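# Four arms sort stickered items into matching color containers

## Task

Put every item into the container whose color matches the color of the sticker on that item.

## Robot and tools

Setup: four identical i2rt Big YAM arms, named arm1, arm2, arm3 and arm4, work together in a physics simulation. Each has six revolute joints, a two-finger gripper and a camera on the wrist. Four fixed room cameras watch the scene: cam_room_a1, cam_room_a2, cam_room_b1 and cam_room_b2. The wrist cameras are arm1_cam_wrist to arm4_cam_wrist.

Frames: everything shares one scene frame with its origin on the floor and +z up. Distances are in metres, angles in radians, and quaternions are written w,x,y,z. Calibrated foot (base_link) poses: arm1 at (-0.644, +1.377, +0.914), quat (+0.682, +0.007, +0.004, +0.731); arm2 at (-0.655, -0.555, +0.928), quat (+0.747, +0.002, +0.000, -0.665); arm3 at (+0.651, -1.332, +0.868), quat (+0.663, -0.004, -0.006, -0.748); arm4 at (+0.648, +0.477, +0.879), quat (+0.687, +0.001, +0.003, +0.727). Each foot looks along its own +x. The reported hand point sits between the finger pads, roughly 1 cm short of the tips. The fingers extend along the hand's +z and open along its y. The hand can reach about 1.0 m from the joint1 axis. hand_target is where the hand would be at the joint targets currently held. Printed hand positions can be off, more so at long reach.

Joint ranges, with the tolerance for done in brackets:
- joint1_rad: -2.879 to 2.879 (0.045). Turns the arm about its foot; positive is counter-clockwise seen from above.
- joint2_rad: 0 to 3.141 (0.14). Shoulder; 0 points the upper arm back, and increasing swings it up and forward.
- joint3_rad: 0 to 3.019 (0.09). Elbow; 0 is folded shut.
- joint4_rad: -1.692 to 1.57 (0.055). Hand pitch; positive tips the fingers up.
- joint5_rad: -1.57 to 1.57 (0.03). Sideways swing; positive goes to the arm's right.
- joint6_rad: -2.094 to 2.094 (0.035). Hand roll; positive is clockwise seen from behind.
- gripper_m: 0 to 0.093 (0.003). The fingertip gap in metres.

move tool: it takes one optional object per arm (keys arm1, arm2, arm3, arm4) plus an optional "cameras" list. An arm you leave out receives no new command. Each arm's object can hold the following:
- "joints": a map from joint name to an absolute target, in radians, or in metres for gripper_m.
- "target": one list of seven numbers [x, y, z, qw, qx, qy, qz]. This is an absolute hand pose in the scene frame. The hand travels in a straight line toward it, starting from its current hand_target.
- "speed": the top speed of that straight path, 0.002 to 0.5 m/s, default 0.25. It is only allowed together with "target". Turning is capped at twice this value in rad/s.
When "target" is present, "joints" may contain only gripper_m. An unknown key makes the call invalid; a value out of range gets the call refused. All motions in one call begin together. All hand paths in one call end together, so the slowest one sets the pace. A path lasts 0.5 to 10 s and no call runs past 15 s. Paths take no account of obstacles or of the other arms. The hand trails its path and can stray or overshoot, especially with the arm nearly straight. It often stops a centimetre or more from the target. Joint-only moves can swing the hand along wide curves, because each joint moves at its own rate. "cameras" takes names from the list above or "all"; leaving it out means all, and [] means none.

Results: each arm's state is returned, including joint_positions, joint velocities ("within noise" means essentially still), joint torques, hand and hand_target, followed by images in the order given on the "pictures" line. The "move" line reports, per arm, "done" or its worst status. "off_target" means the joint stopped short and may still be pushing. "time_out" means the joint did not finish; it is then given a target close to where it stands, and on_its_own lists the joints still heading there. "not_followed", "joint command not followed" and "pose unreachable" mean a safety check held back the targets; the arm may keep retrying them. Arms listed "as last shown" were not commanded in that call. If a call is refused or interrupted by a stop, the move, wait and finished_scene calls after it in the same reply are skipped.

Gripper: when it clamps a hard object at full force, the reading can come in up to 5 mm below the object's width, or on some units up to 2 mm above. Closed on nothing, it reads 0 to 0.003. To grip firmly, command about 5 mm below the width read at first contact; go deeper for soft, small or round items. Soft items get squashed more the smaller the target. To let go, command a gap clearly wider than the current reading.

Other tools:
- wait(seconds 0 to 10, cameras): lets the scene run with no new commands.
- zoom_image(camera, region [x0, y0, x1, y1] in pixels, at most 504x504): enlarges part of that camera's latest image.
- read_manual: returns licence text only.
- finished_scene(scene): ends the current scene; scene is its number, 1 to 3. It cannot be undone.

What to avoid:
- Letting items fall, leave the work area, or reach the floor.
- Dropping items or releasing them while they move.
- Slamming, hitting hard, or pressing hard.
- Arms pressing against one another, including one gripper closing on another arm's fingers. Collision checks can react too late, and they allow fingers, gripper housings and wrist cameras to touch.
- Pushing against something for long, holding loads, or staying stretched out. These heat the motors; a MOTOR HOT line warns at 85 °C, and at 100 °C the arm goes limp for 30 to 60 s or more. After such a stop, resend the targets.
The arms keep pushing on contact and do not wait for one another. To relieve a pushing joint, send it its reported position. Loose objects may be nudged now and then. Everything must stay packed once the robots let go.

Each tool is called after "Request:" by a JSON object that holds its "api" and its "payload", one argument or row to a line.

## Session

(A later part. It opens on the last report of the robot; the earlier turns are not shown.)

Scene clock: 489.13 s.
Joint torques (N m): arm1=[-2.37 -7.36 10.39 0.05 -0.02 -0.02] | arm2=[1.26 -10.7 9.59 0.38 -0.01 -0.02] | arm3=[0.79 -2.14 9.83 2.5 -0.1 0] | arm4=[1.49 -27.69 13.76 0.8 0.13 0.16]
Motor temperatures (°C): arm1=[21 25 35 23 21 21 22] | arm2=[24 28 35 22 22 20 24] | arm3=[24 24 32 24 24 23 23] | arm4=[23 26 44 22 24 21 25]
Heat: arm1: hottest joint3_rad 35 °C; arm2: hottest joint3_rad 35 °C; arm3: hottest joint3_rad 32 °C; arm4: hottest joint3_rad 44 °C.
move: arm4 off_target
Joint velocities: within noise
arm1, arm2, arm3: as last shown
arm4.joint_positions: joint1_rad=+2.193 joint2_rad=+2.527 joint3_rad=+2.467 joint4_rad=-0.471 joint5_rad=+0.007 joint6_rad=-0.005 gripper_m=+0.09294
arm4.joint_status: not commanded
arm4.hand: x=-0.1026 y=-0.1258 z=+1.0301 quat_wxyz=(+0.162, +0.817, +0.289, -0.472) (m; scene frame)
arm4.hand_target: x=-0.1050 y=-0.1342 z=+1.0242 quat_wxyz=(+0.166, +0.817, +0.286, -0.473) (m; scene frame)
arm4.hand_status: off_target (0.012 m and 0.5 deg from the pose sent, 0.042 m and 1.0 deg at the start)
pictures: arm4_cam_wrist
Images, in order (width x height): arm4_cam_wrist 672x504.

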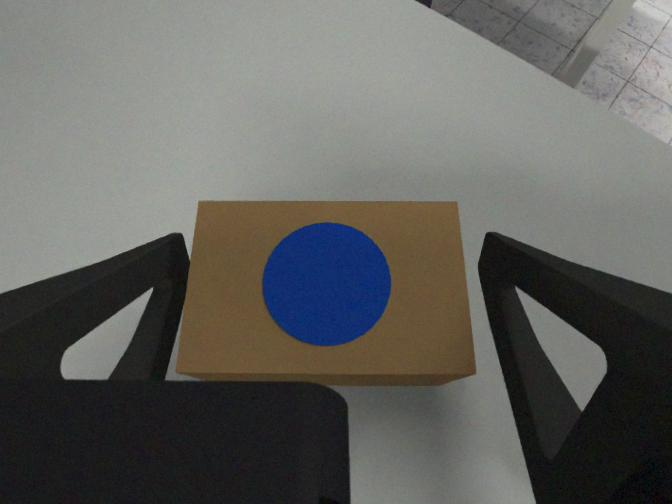

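Request:
{"api": "move", "payload": {
  "arm4": {"joints":{"gripper_m":0.045}},
  "cameras": ["arm4_cam_wrist"]
}}

Request:
{"api": "move", "payload": {
  "arm4": {"target":[-0.09,-0.12,1.08,-0.1653,-0.8173,-0.2862,0.4719],"speed":0.15},
  "cameras": ["arm4_cam_wrist"]
}}

Request:
{"api": "move", "payload": {
  "arm4": {"target":[0.33,0.22,1.13,-0.1653,-0.8173,-0.2862,0.4719]},
  "cameras": ["arm4_cam_wrist"]
}}

Scene clock: 493.93 s.
Joint torques (N m): arm1=[-2.2 -7.53 10.47 0.16 -0.09 -0.02] | arm2=[1.14 -10.7 9.62 0.4 -0.01 -0.02] | arm3=[0.79 -2.02 9.85 2.48 -0.1 -0.01] | arm4=[1.14 -27.93 13.71 0.87 0.12 0.14]
Motor temperatures (°C): arm1=[21 25 35 23 21 21 22] | arm2=[24 28 35 22 22 20 24] | arm3=[24 24 32 24 24 23 23] | arm4=[23 27 43 22 24 21 25]
Heat: arm1: hottest joint3_rad 35 °C; arm2: hottest joint3_rad 35 °C; arm3: hottest joint3_rad 32 °C; arm4: hottest joint3_rad 43 °C.
move: arm4 off_target
Joint velocities: within noise
arm1, arm2, arm3: as last shown
arm4.joint_positions: joint1_rad=+2.193 joint2_rad=+2.527 joint3_rad=+2.467 joint4_rad=-0.471 joint5_rad=+0.007 joint6_rad=-0.005 gripper_m=+0.06946
arm4.joint_status: gripper_m off_target (ended at +0.06949, target +0.04500)
arm4.hand: x=-0.1026 y=-0.1258 z=+1.0301 quat_wxyz=(+0.162, +0.817, +0.289, -0.472) (m; scene frame)
arm4.hand_target: x=-0.1050 y=-0.1342 z=+1.0242 quat_wxyz=(+0.166, +0.817, +0.286, -0.473) (m; scene frame)
arm4.hand_status: not commanded
pictures: arm4_cam_wrist
Images, in order (width x height): arm4_cam_wrist 672x504.

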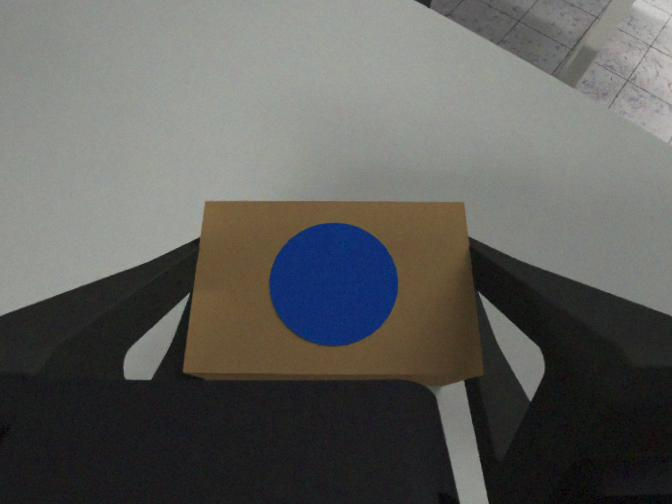

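Scene clock: 495.40 s.
Joint torques (N m): arm1=[-2.08 -6.65 10.43 0.23 -0.02 -0.03] | arm2=[1.26 -10.58 9.58 0.39 0 -0.03] | arm3=[0.73 -1.96 9.84 2.5 -0.11 0] | arm4=[1.08 -31.97 9.62 1.09 0.08 0.14]
Motor temperatures (°C): arm1=[21 25 35 23 21 21 22] | arm2=[24 28 35 22 22 20 24] | arm3=[24 24 32 24 24 23 23] | arm4=[23 27 43 22 24 21 25]
Heat: arm1: hottest joint3_rad 35 °C; arm2: hottest joint3_rad 35 °C; arm3: hottest joint3_rad 32 °C; arm4: hottest joint3_rad 43 °C.
move: arm4 off_target
Joint velocities: within noise
arm1, arm2, arm3: as last shown
arm4.joint_positions: joint1_rad=+2.193 joint2_rad=+2.463 joint3_rad=+2.447 joint4_rad=-0.522 joint5_rad=+0.007 joint6_rad=-0.005 gripper_m=+0.06946
arm4.joint_status: not commanded
arm4.hand: x=-0.0937 y=-0.1186 z=+1.0682 quat_wxyz=(+0.161, +0.818, +0.289, -0.470) (m; scene frame)
arm4.hand_target: x=-0.0901 y=-0.1201 z=+1.0801 quat_wxyz=(+0.165, +0.817, +0.286, -0.472) (m; scene frame)
arm4.hand_status: off_target (0.012 m and 0.7 deg from the pose sent, 0.052 m and 0.5 deg at the start)
pictures: arm4_cam_wrist
Images, in order (width x height): arm4_cam_wrist 672x504.

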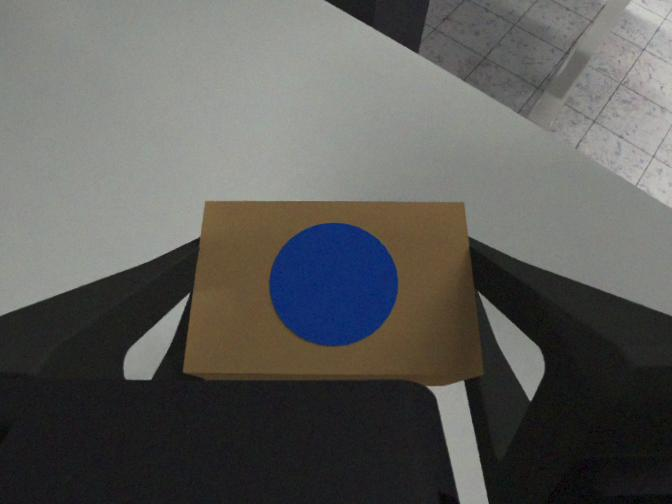

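Scene clock: 498.23 s.
Joint torques (N m): arm1=[-2.14 -7.47 10.45 0.25 -0.02 -0.03] | arm2=[1.2 -10.64 9.61 0.39 0 -0.02] | arm3=[0.67 -2.08 9.87 2.5 -0.1 -0.01] | arm4=[0.79 -4.07 9.54 0.98 0.17 0.12]
Motor temperatures (°C): arm1=[21 25 35 23 21 21 22] | arm2=[24 27 35 22 22 20 24] | arm3=[24 24 32 24 24 23 23] | arm4=[23 27 43 22 24 21 25]
Heat: arm1: hottest joint3_rad 35 °C; arm2: hottest joint3_rad 35 °C; arm3: hottest joint3_rad 32 °C; arm4: hottest joint3_rad 43 °C.
move: arm4 done
Joint velocities: within noise
arm1, arm2, arm3: as last shown
arm4.joint_positions: joint1_rad=+2.193 joint2_rad=+0.855 joint3_rad=+0.624 joint4_rad=-0.283 joint5_rad=+0.007 joint6_rad=-0.005 gripper_m=+0.06946
arm4.joint_status: not commanded
arm4.hand: x=+0.3283 y=+0.2218 z=+1.1340 quat_wxyz=(+0.164, +0.813, +0.287, -0.479) (m; scene frame)
arm4.hand_target: x=+0.3300 y=+0.2201 z=+1.1300 quat_wxyz=(+0.165, +0.817, +0.286, -0.472) (m; scene frame)
arm4.hand_status: done (0.005 m and 1.0 deg from the pose sent, 0.546 m and 0.7 deg at the start)
pictures: arm4_cam_wrist
Images, in order (width x height): arm4_cam_wrist 672x504.

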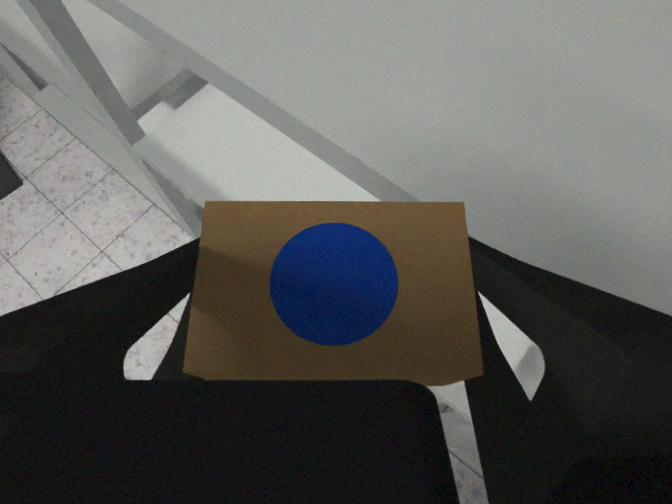

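Request:
{"api": "move", "payload": {
  "arm4": {"joints":{"joint2_rad":0.35,"joint3_rad":0.45,"joint4_rad":-0.7}},
  "arm2": {"joints":{"joint1_rad":2.118,"joint2_rad":0.5,"joint3_rad":0.7,"joint4_rad":-1.5}},
  "cameras": []
}}

Request:
{"api": "move", "payload": {
  "arm4": {"joints":{"joint1_rad":-1.85,"joint2_rad":0.7,"joint3_rad":0.6,"joint4_rad":-0.6}},
  "cameras": ["arm4_cam_wrist"]
}}

Request:
{"api": "move", "payload": {
  "arm4": {"target":[1.13,0.37,0.92,0.4043,0.0995,0.9081,-0.0443]},
  "cameras": ["arm4_cam_wrist","cam_room_a2"]
}}

Scene clock: 512.80 s.
Joint torques (N m): arm1=[-2.84 -7.41 10.52 0.44 -0.01 -0.02] | arm2=[0.67 -0.15 10.3 1.03 0 -0.03] | arm3=[0.62 -2.14 9.88 2.48 -0.1 0] | arm4=[1.73 1.32 10.84 1.09 0.21 0.14]
Motor temperatures (°C): arm1=[21 25 35 23 21 21 21] | arm2=[24 27 34 22 22 20 24] | arm3=[24 24 32 24 24 23 23] | arm4=[23 26 43 22 24 21 26]
Heat: arm1: hottest joint3_rad 35 °C; arm2: hottest joint3_rad 34 °C; arm3: hottest joint3_rad 32 °C; arm4: hottest joint3_rad 43 °C.
move: arm2 done; arm4 done
Joint velocities: within noise
arm1, arm3: as last shown
arm2.joint_positions: joint1_rad=+2.118 joint2_rad=+0.504 joint3_rad=+0.713 joint4_rad=-1.491 joint5_rad=+0.001 joint6_rad=+0.010 gripper_m=+0.09292
arm2.joint_status: all done
arm2.hand: x=-0.5239 y=-0.4538 z=+1.1451 quat_wxyz=(-0.137, +0.318, -0.937, -0.048) (m; scene frame)
arm2.hand_target: x=-0.5274 y=-0.4566 z=+1.1393 quat_wxyz=(-0.129, +0.323, -0.937, -0.045) (m; scene frame)
arm2.hand_status: not commanded
arm4.joint_positions: joint1_rad=+2.193 joint2_rad=+0.355 joint3_rad=+0.434 joint4_rad=-0.690 joint5_rad=+0.007 joint6_rad=-0.005 gripper_m=+0.06946
arm4.joint_status: all done
arm4.hand: x=+0.4356 y=+0.3083 z=+1.0954 quat_wxyz=(+0.150, +0.835, +0.295, -0.439) (m; scene frame)
arm4.hand_target: x=+0.4367 y=+0.3073 z=+1.1042 quat_wxyz=(+0.155, +0.833, +0.292, -0.443) (m; scene frame)
arm4.hand_status: not commanded
pictures: none
No camera images: "cameras" was empty.

Scene clock: 515.47 s.
Joint torques (N m): arm1=[-2.14 -7.36 10.52 -0.08 -0.04 -0.02] | arm2=[0.67 -0.26 10.28 0.98 -0.01 -0.03] | arm3=[0.79 -2.02 9.84 2.51 -0.1 -0.01] | arm4=[0.73 -2.55 11.99 1.54 -0.04 0.14]
Motor temperatures (°C): arm1=[21 25 35 23 21 21 21] | arm2=[24 27 34 22 22 20 24] | arm3=[24 24 32 24 24 23 23] | arm4=[23 25 43 22 24 21 26]
Heat: arm1: hottest joint3_rad 35 °C; arm2: hottest joint3_rad 34 °C; arm3: hottest joint3_rad 32 °C; arm4: hottest joint3_rad 43 °C.
move: arm4 done
Joint velocities: within noise
arm1, arm2, arm3: as last shown
arm4.joint_positions: joint1_rad=-1.847 joint2_rad=+0.704 joint3_rad=+0.566 joint4_rad=-0.610 joint5_rad=+0.014 joint6_rad=-0.004 gripper_m=+0.06949
arm4.joint_status: all done
arm4.hand: x=+0.9757 y=+0.4021 z=+1.0851 quat_wxyz=(-0.394, -0.100, -0.912, +0.053) (m; scene frame)
arm4.hand_target: x=+0.9839 y=+0.4000 z=+1.1076 quat_wxyz=(-0.417, -0.105, -0.901, +0.052) (m; scene frame)
arm4.hand_status: not commanded
pictures: arm4_cam_wrist
Images, in order (width x height): arm4_cam_wrist 672x504.

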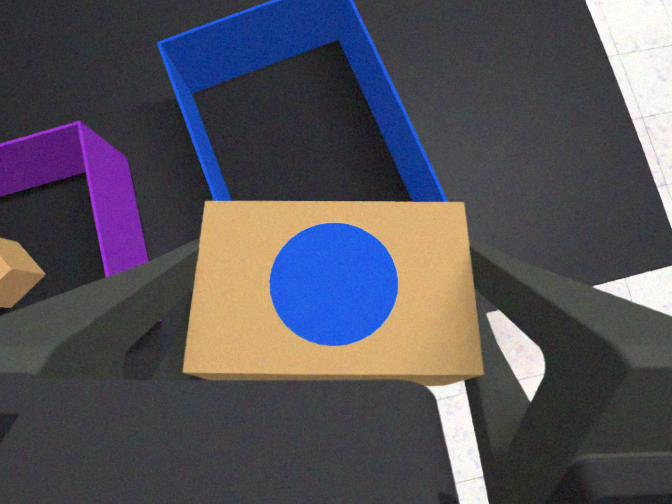

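Scene clock: 517.17 s.
Joint torques (N m): arm1=[-2.37 -7.24 10.48 0.13 -0.08 -0.03] | arm2=[0.73 -0.21 10.3 0.95 0 -0.03] | arm3=[0.73 -1.9 9.88 2.52 -0.1 -0.01] | arm4=[0.91 -11.4 8.61 1.85 -0.01 0.13]
Motor temperatures (°C): arm1=[21 25 35 23 21 21 21] | arm2=[24 27 34 22 22 20 24] | arm3=[24 24 32 24 24 23 23] | arm4=[23 25 42 22 24 21 26]
Heat: arm1: hottest joint3_rad 35 °C; arm2: hottest joint3_rad 34 °C; arm3: hottest joint3_rad 32 °C; arm4: hottest joint3_rad 42 °C.
move: arm4 off_target
Joint velocities: within noise
arm1, arm2, arm3: as last shown
arm4.joint_positions: joint1_rad=-1.847 joint2_rad=+1.535 joint3_rad=+0.581 joint4_rad=+0.172 joint5_rad=-0.001 joint6_rad=-0.004 gripper_m=+0.06949
arm4.joint_status: not commanded
arm4.hand: x=+1.1080 y=+0.3743 z=+0.9035 quat_wxyz=(-0.379, -0.098, -0.919, +0.044) (m; scene frame)
arm4.hand_target: x=+1.1289 y=+0.3703 z=+0.9207 quat_wxyz=(-0.404, -0.099, -0.908, +0.044) (m; scene frame)
arm4.hand_status: off_target (0.028 m and 3.1 deg from the pose sent, 0.228 m and 1.6 deg at the start)
pictures: arm4_cam_wrist, cam_room_a2
Images, in order (width x height): arm4_cam_wrist 672x504, cam_room_a2 672x504.

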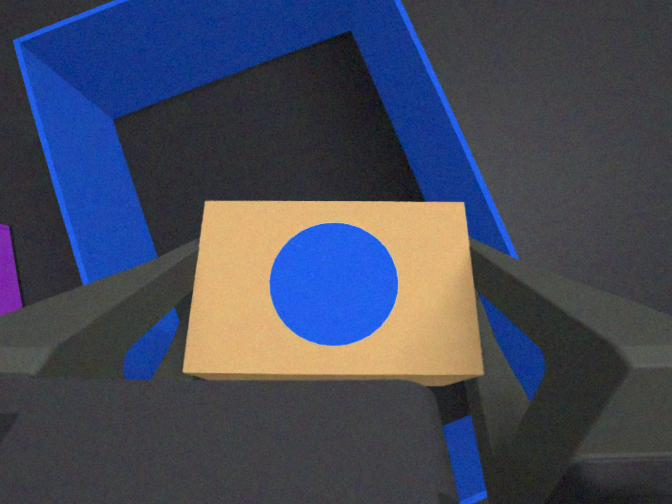

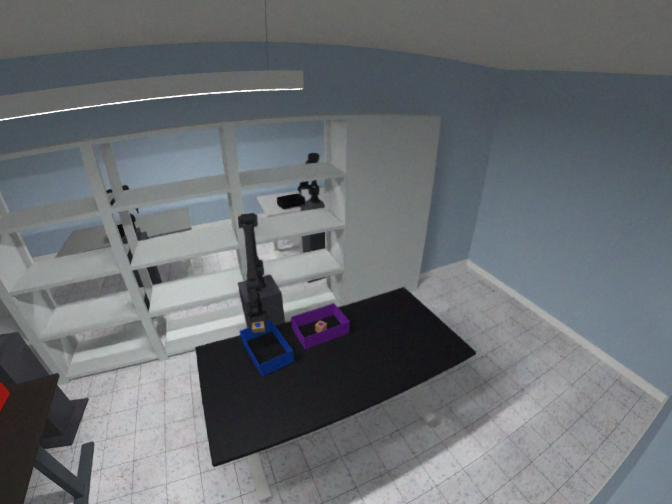

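Request:
{"api": "move", "payload": {
  "arm4": {"target":[1.155,0.375,0.83,0.4043,0.0995,0.9081,-0.0443],"speed":0.15},
  "cameras": ["arm4_cam_wrist"]
}}

Request:
{"api": "move", "payload": {
  "arm4": {"target":[1.155,0.375,0.765,0.4043,0.0995,0.9081,-0.0443],"speed":0.1},
  "cameras": ["arm4_cam_wrist","cam_room_a2"]
}}

Scene clock: 524.10 s.
Joint torques (N m): arm1=[-1.96 -7.12 10.54 0.2 -0.08 -0.04] | arm2=[0.73 -0.21 10.29 0.98 0 -0.03] | arm3=[0.85 -2.02 9.84 2.51 -0.1 0] | arm4=[1.49 -13.27 6.02 1.78 0.21 0.15]
Motor temperatures (°C): arm1=[21 25 35 23 21 21 21] | arm2=[24 27 34 22 22 20 24] | arm3=[24 24 32 24 24 23 23] | arm4=[23 25 41 22 24 21 26]
Heat: arm1: hottest joint3_rad 35 °C; arm2: hottest joint3_rad 34 °C; arm3: hottest joint3_rad 32 °C; arm4: hottest joint3_rad 41 °C.
move: arm4 off_target
Joint velocities: within noise
arm1.joint_positions: joint1_rad=-2.245 joint2_rad=+1.327 joint3_rad=+1.177 joint4_rad=-1.399 joint5_rad=-0.005 joint6_rad=+0.001 gripper_m=+0.09296
arm1.joint_status: not commanded
arm1.hand: x=-0.3284 y=+1.1612 z=+1.1200 quat_wxyz=(-0.003, -0.299, -0.954, +0.002) (m; scene frame)
arm1.hand_target: x=-0.3300 y=+1.1600 z=+1.1200 quat_wxyz=(+0.000, -0.299, -0.954, +0.000) (m; scene frame)
arm1.hand_status: not commanded
arm2: as last shown
arm3.joint_positions: joint1_rad=-0.991 joint2_rad=+0.605 joint3_rad=+0.601 joint4_rad=-0.018 joint5_rad=+0.002 joint6_rad=-0.005 gripper_m=+0.09399
arm3.joint_status: not commanded
arm3.hand: x=+0.3122 y=-1.4923 z=+1.2639 quat_wxyz=(-0.161, -0.695, -0.159, +0.682) (m; scene frame)
arm3.hand_target: x=+0.3121 y=-1.4891 z=+1.2698 quat_wxyz=(-0.163, -0.688, -0.153, +0.690) (m; scene frame)
arm3.hand_status: not commanded
arm4.joint_positions: joint1_rad=-1.827 joint2_rad=+1.851 joint3_rad=+0.631 joint4_rad=+0.453 joint5_rad=+0.012 joint6_rad=+0.007 gripper_m=+0.06949
arm4.joint_status: not commanded
arm4.hand: x=+1.1371 y=+0.3754 z=+0.8232 quat_wxyz=(-0.386, -0.096, -0.916, +0.045) (m; scene frame)
arm4.hand_target: x=+1.1544 y=+0.3753 z=+0.8304 quat_wxyz=(-0.404, -0.099, -0.908, +0.044) (m; scene frame)
arm4.hand_status: off_target (0.019 m and 2.3 deg from the pose sent, 0.087 m and 3.1 deg at the start)
pictures: arm4_cam_wrist
Images, in order (width x height): arm4_cam_wrist 672x504.

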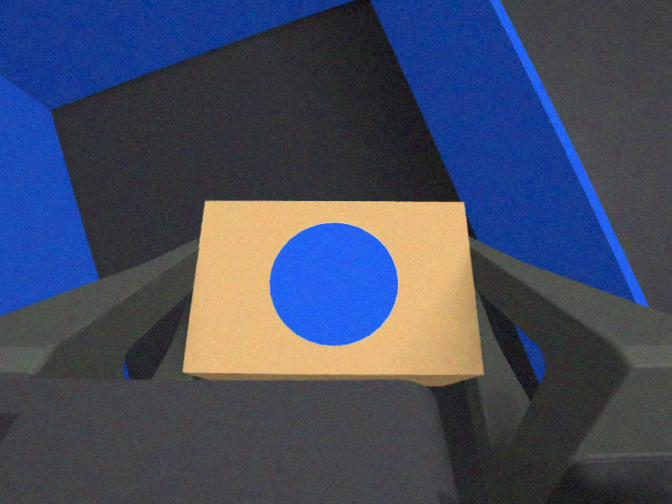

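Scene clock: 525.33 s.
Joint torques (N m): arm1=[-2.61 -7.36 10.47 0.13 -0.07 -0.04] | arm2=[0.79 -0.26 10.28 0.96 0 -0.03] | arm3=[0.79 -2.08 9.88 2.48 -0.1 0] | arm4=[1.44 -13.86 4.12 1.89 0.24 0.18]
Motor temperatures (°C): arm1=[21 25 35 23 21 21 21] | arm2=[24 27 34 22 22 20 24] | arm3=[24 24 32 24 24 23 23] | arm4=[23 25 41 22 24 21 26]
Heat: arm1: hottest joint3_rad 35 °C; arm2: hottest joint3_rad 34 °C; arm3: hottest joint3_rad 32 °C; arm4: hottest joint3_rad 41 °C.
move: arm4 off_target
Joint velocities: within noise
arm1, arm2, arm3: as last shown
arm4.joint_positions: joint1_rad=-1.827 joint2_rad=+2.064 joint3_rad=+0.668 joint4_rad=+0.642 joint5_rad=+0.013 joint6_rad=+0.007 gripper_m=+0.06949
arm4.joint_status: not commanded
arm4.hand: x=+1.1430 y=+0.3738 z=+0.7642 quat_wxyz=(-0.392, -0.097, -0.914, +0.046) (m; scene frame)
arm4.hand_target: x=+1.1547 y=+0.3752 z=+0.7652 quat_wxyz=(-0.404, -0.099, -0.908, +0.044) (m; scene frame)
arm4.hand_status: off_target (0.012 m and 1.6 deg from the pose sent, 0.061 m and 2.3 deg at the start)
pictures: arm4_cam_wrist, cam_room_a2
Images, in order (width x height): arm4_cam_wrist 672x504, cam_room_a2 672x504.

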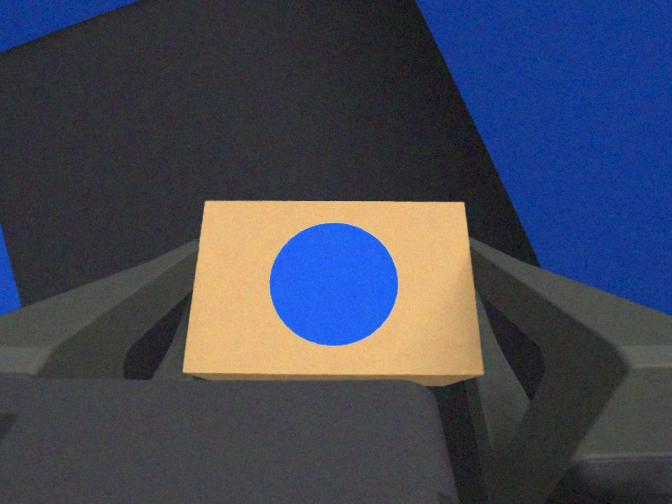

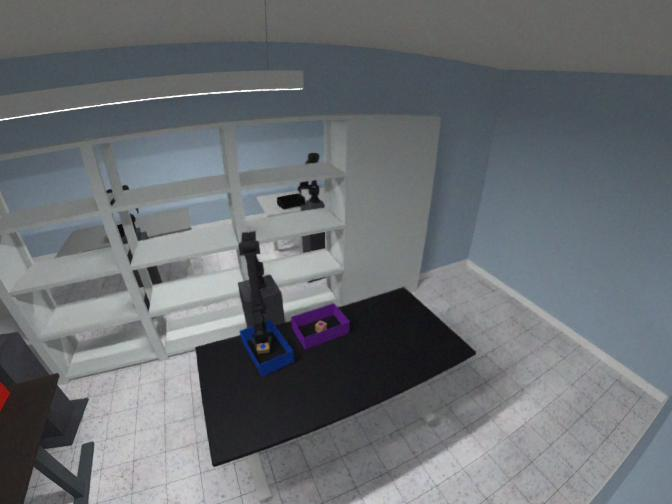

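Lower until contact.

Request:
{"api": "move", "payload": {
  "arm4": {"target":[1.155,0.375,0.747,0.4043,0.0995,0.9081,-0.0443],"speed":0.06},
  "cameras": ["arm4_cam_wrist"]
}}

Request:
{"api": "move", "payload": {
  "arm4": {"target":[1.155,0.375,0.733,0.4043,0.0995,0.9081,-0.0443],"speed":0.06},
  "cameras": ["arm4_cam_wrist"]
}}

Scene clock: 528.83 s.
Joint torques (N m): arm1=[-2.49 -7.53 10.55 0.21 -0.02 0.01] | arm2=[0.73 -0.32 10.3 0.98 -0.01 -0.02] | arm3=[0.67 -2.02 9.85 2.51 -0.11 0.01] | arm4=[1.49 -13.33 3.77 1.88 0.24 0.19]
Motor temperatures (°C): arm1=[21 25 35 23 21 21 21] | arm2=[24 26 34 22 22 20 24] | arm3=[24 24 32 24 24 23 23] | arm4=[23 25 40 22 24 21 26]
Heat: arm1: hottest joint3_rad 35 °C; arm2: hottest joint3_rad 34 °C; arm3: hottest joint3_rad 32 °C; arm4: hottest joint3_rad 40 °C.
move: arm4 done
Joint velocities: within noise
arm1, arm2, arm3: as last shown
arm4.joint_positions: joint1_rad=-1.827 joint2_rad=+2.114 joint3_rad=+0.684 joint4_rad=+0.689 joint5_rad=+0.014 joint6_rad=+0.007 gripper_m=+0.06949
arm4.joint_status: not commanded
arm4.hand: x=+1.1476 y=+0.3728 z=+0.7527 quat_wxyz=(-0.399, -0.096, -0.911, +0.047) (m; scene frame)
arm4.hand_target: x=+1.1548 y=+0.3751 z=+0.7472 quat_wxyz=(-0.404, -0.099, -0.908, +0.044) (m; scene frame)
arm4.hand_status: done (0.010 m and 0.8 deg from the pose sent, 0.021 m and 1.6 deg at the start)
pictures: arm4_cam_wrist
Images, in order (width x height): arm4_cam_wrist 672x504.

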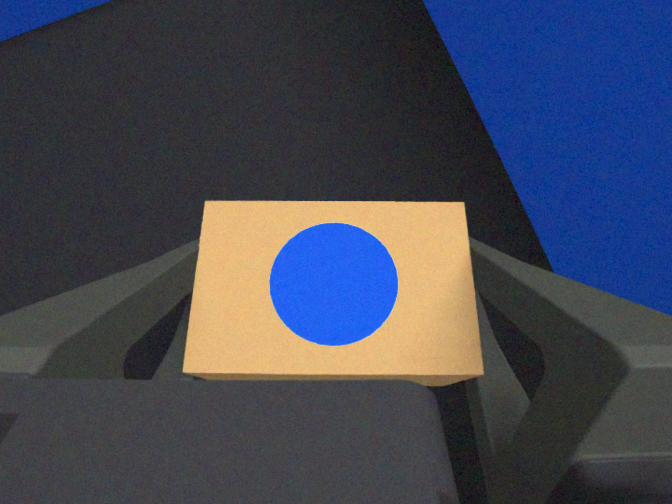

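Scene clock: 529.80 s.
Joint torques (N m): arm1=[-2.14 -7.06 10.55 0.31 -0.01 -0.05] | arm2=[0.79 -0.26 10.3 0.99 -0.01 -0.03] | arm3=[0.62 -2.08 9.88 2.51 -0.11 -0.01] | arm4=[1.79 -11.99 3.04 1.36 0.19 0.18]
Motor temperatures (°C): arm1=[21 25 35 23 21 21 21] | arm2=[24 26 34 22 22 20 24] | arm3=[24 24 32 24 24 23 23] | arm4=[23 25 40 22 24 21 26]
Heat: arm1: hottest joint3_rad 35 °C; arm2: hottest joint3_rad 34 °C; arm3: hottest joint3_rad 32 °C; arm4: hottest joint3_rad 40 °C.
move: arm4 off_target
Joint velocities: within noise
arm1, arm2, arm3: as last shown
arm4.joint_positions: joint1_rad=-1.827 joint2_rad=+2.142 joint3_rad=+0.703 joint4_rad=+0.737 joint5_rad=+0.014 joint6_rad=+0.007 gripper_m=+0.06949
arm4.joint_status: not commanded
arm4.hand: x=+1.1578 y=+0.3706 z=+0.7519 quat_wxyz=(-0.416, -0.096, -0.903, +0.048) (m; scene frame)
arm4.hand_target: x=+1.1542 y=+0.3751 z=+0.7337 quat_wxyz=(-0.404, -0.099, -0.908, +0.044) (m; scene frame)
arm4.hand_status: off_target (0.020 m and 1.6 deg from the pose sent, 0.021 m and 0.8 deg at the start)
pictures: arm4_cam_wrist
Images, in order (width x height): arm4_cam_wrist 672x504.

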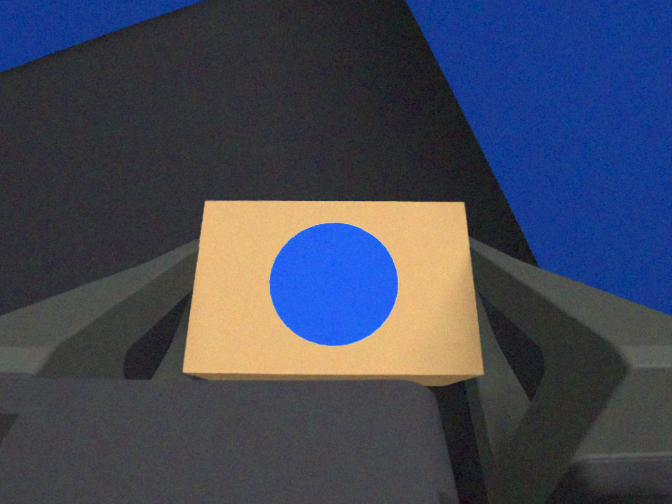

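Request:
{"api": "move", "payload": {
  "arm4": {"target":[1.157,0.371,0.745,0.4043,0.0995,0.9081,-0.0443],"speed":0.06},
  "cameras": []
}}

Request:
{"api": "move", "payload": {
  "arm4": {"joints":{"gripper_m":0.093}},
  "cameras": ["arm4_cam_wrist"]
}}

Request:
{"api": "move", "payload": {
  "arm4": {"target":[1.13,0.375,0.95,0.4043,0.0995,0.9081,-0.0443],"speed":0.2},
  "cameras": ["arm4_cam_wrist","cam_room_a2"]
}}

Scene clock: 536.33 s.
Joint torques (N m): arm1=[-2.37 -7.24 10.54 0.18 0 -0.01] | arm2=[0.56 -0.21 10.29 1.01 0 -0.03] | arm3=[0.73 -2.08 9.84 2.5 -0.09 0] | arm4=[0.44 -15.74 2.99 0.27 -0.04 0.12]
Motor temperatures (°C): arm1=[21 25 35 23 21 21 21] | arm2=[24 26 34 22 22 20 24] | arm3=[24 24 32 24 24 23 23] | arm4=[23 25 38 22 24 21 26]
Heat: arm1: hottest joint3_rad 35 °C; arm2: hottest joint3_rad 34 °C; arm3: hottest joint3_rad 32 °C; arm4: hottest joint3_rad 38 °C.
move: arm4 done
Joint velocities: within noise
arm1, arm2, arm3: as last shown
arm4.joint_positions: joint1_rad=-1.827 joint2_rad=+2.141 joint3_rad=+0.703 joint4_rad=+0.733 joint5_rad=+0.014 joint6_rad=+0.007 gripper_m=+0.06949
arm4.joint_status: not commanded
arm4.hand: x=+1.1577 y=+0.3707 z=+0.7518 quat_wxyz=(-0.415, -0.096, -0.903, +0.048) (m; scene frame)
arm4.hand_target: x=+1.1570 y=+0.3711 z=+0.7452 quat_wxyz=(-0.405, -0.099, -0.908, +0.044) (m; scene frame)
arm4.hand_status: done (0.007 m and 1.5 deg from the pose sent, 0.007 m and 1.6 deg at the start)
pictures: none
No camera images: "cameras" was empty.

Scene clock: 536.83 s.
Joint torques (N m): arm1=[-2.26 -7.59 10.29 0.18 0 -0.02] | arm2=[0.67 -0.26 10.32 1.03 -0.01 -0.02] | arm3=[0.79 -1.9 9.89 2.51 -0.1 0] | arm4=[0.5 -15.44 2.91 0.81 -0.01 0.15]
Motor temperatures (°C): arm1=[21 25 35 23 21 21 21] | arm2=[24 26 34 22 22 20 24] | arm3=[24 24 32 24 24 23 23] | arm4=[23 25 38 22 24 21 26]
Heat: arm1: hottest joint3_rad 35 °C; arm2: hottest joint3_rad 34 °C; arm3: hottest joint3_rad 32 °C; arm4: hottest joint3_rad 38 °C.
move: arm4 done
Joint velocities: within noise
arm1, arm3: as last shown
arm2.joint_positions: joint1_rad=+2.118 joint2_rad=+0.504 joint3_rad=+0.713 joint4_rad=-1.491 joint5_rad=+0.001 joint6_rad=+0.010 gripper_m=+0.09292
arm2.joint_status: not commanded
arm2.hand: x=-0.5239 y=-0.4538 z=+1.1451 quat_wxyz=(-0.137, +0.318, -0.937, -0.048) (m; scene frame)
arm2.hand_target: x=-0.5274 y=-0.4566 z=+1.1393 quat_wxyz=(-0.129, +0.323, -0.937, -0.045) (m; scene frame)
arm2.hand_status: not commanded
arm4.joint_positions: joint1_rad=-1.827 joint2_rad=+2.141 joint3_rad=+0.703 joint4_rad=+0.719 joint5_rad=+0.014 joint6_rad=+0.007 gripper_m=+0.09291
arm4.joint_status: all done
arm4.hand: x=+1.1557 y=+0.3711 z=+0.7492 quat_wxyz=(-0.409, -0.096, -0.906, +0.048) (m; scene frame)
arm4.hand_target: x=+1.1570 y=+0.3711 z=+0.7452 quat_wxyz=(-0.405, -0.099, -0.908, +0.044) (m; scene frame)
arm4.hand_status: not commanded
pictures: arm4_cam_wrist
Images, in order (width x height): arm4_cam_wrist 672x504.

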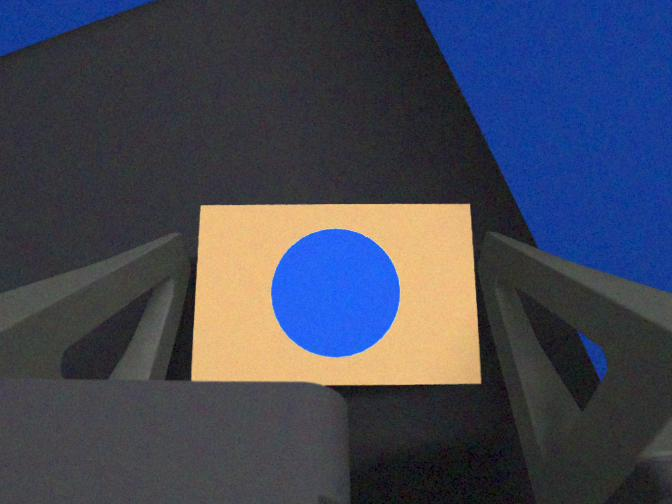

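Scene clock: 538.50 s.
Joint torques (N m): arm1=[-2.26 -6.95 10.41 0.09 -0.02 -0.02] | arm2=[0.79 -0.15 10.3 0.98 -0.01 -0.02] | arm3=[0.67 -1.9 9.88 2.5 -0.1 -0.01] | arm4=[0.21 -10.58 7.91 0.83 -0.03 0.07]
Motor temperatures (°C): arm1=[21 25 35 23 21 21 21] | arm2=[24 26 34 22 22 20 24] | arm3=[24 24 32 24 24 23 23] | arm4=[23 25 38 22 24 21 26]
Heat: arm1: hottest joint3_rad 35 °C; arm2: hottest joint3_rad 34 °C; arm3: hottest joint3_rad 32 °C; arm4: hottest joint3_rad 38 °C.
move: arm4 done
Joint velocities: within noise
arm1, arm2, arm3: as last shown
arm4.joint_positions: joint1_rad=-1.827 joint2_rad=+1.453 joint3_rad=+0.628 joint4_rad=+0.097 joint5_rad=+0.009 joint6_rad=+0.007 gripper_m=+0.09291
arm4.joint_status: not commanded
arm4.hand: x=+1.1258 y=+0.3789 z=+0.9478 quat_wxyz=(-0.405, -0.095, -0.908, +0.045) (m; scene frame)
arm4.hand_target: x=+1.1299 y=+0.3751 z=+0.9500 quat_wxyz=(-0.404, -0.099, -0.908, +0.044) (m; scene frame)
arm4.hand_status: done (0.006 m and 0.5 deg from the pose sent, 0.203 m and 0.8 deg at the start)
pictures: arm4_cam_wrist, cam_room_a2
Images, in order (width x height): arm4_cam_wrist 672x504, cam_room_a2 672x504.

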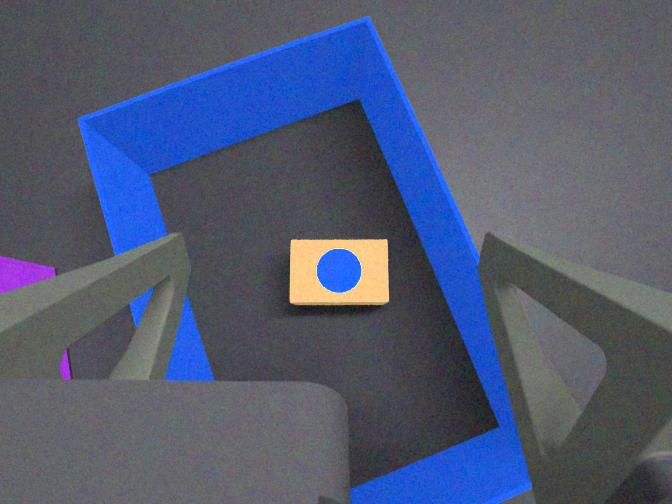

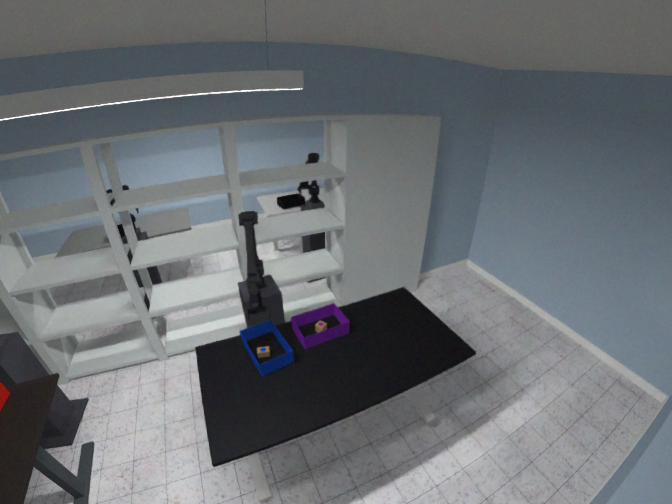

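Practice done.

Request:
{"api": "finished_scene", "payload": {
  "scene": 1
}}

The scene is finished: the task was done.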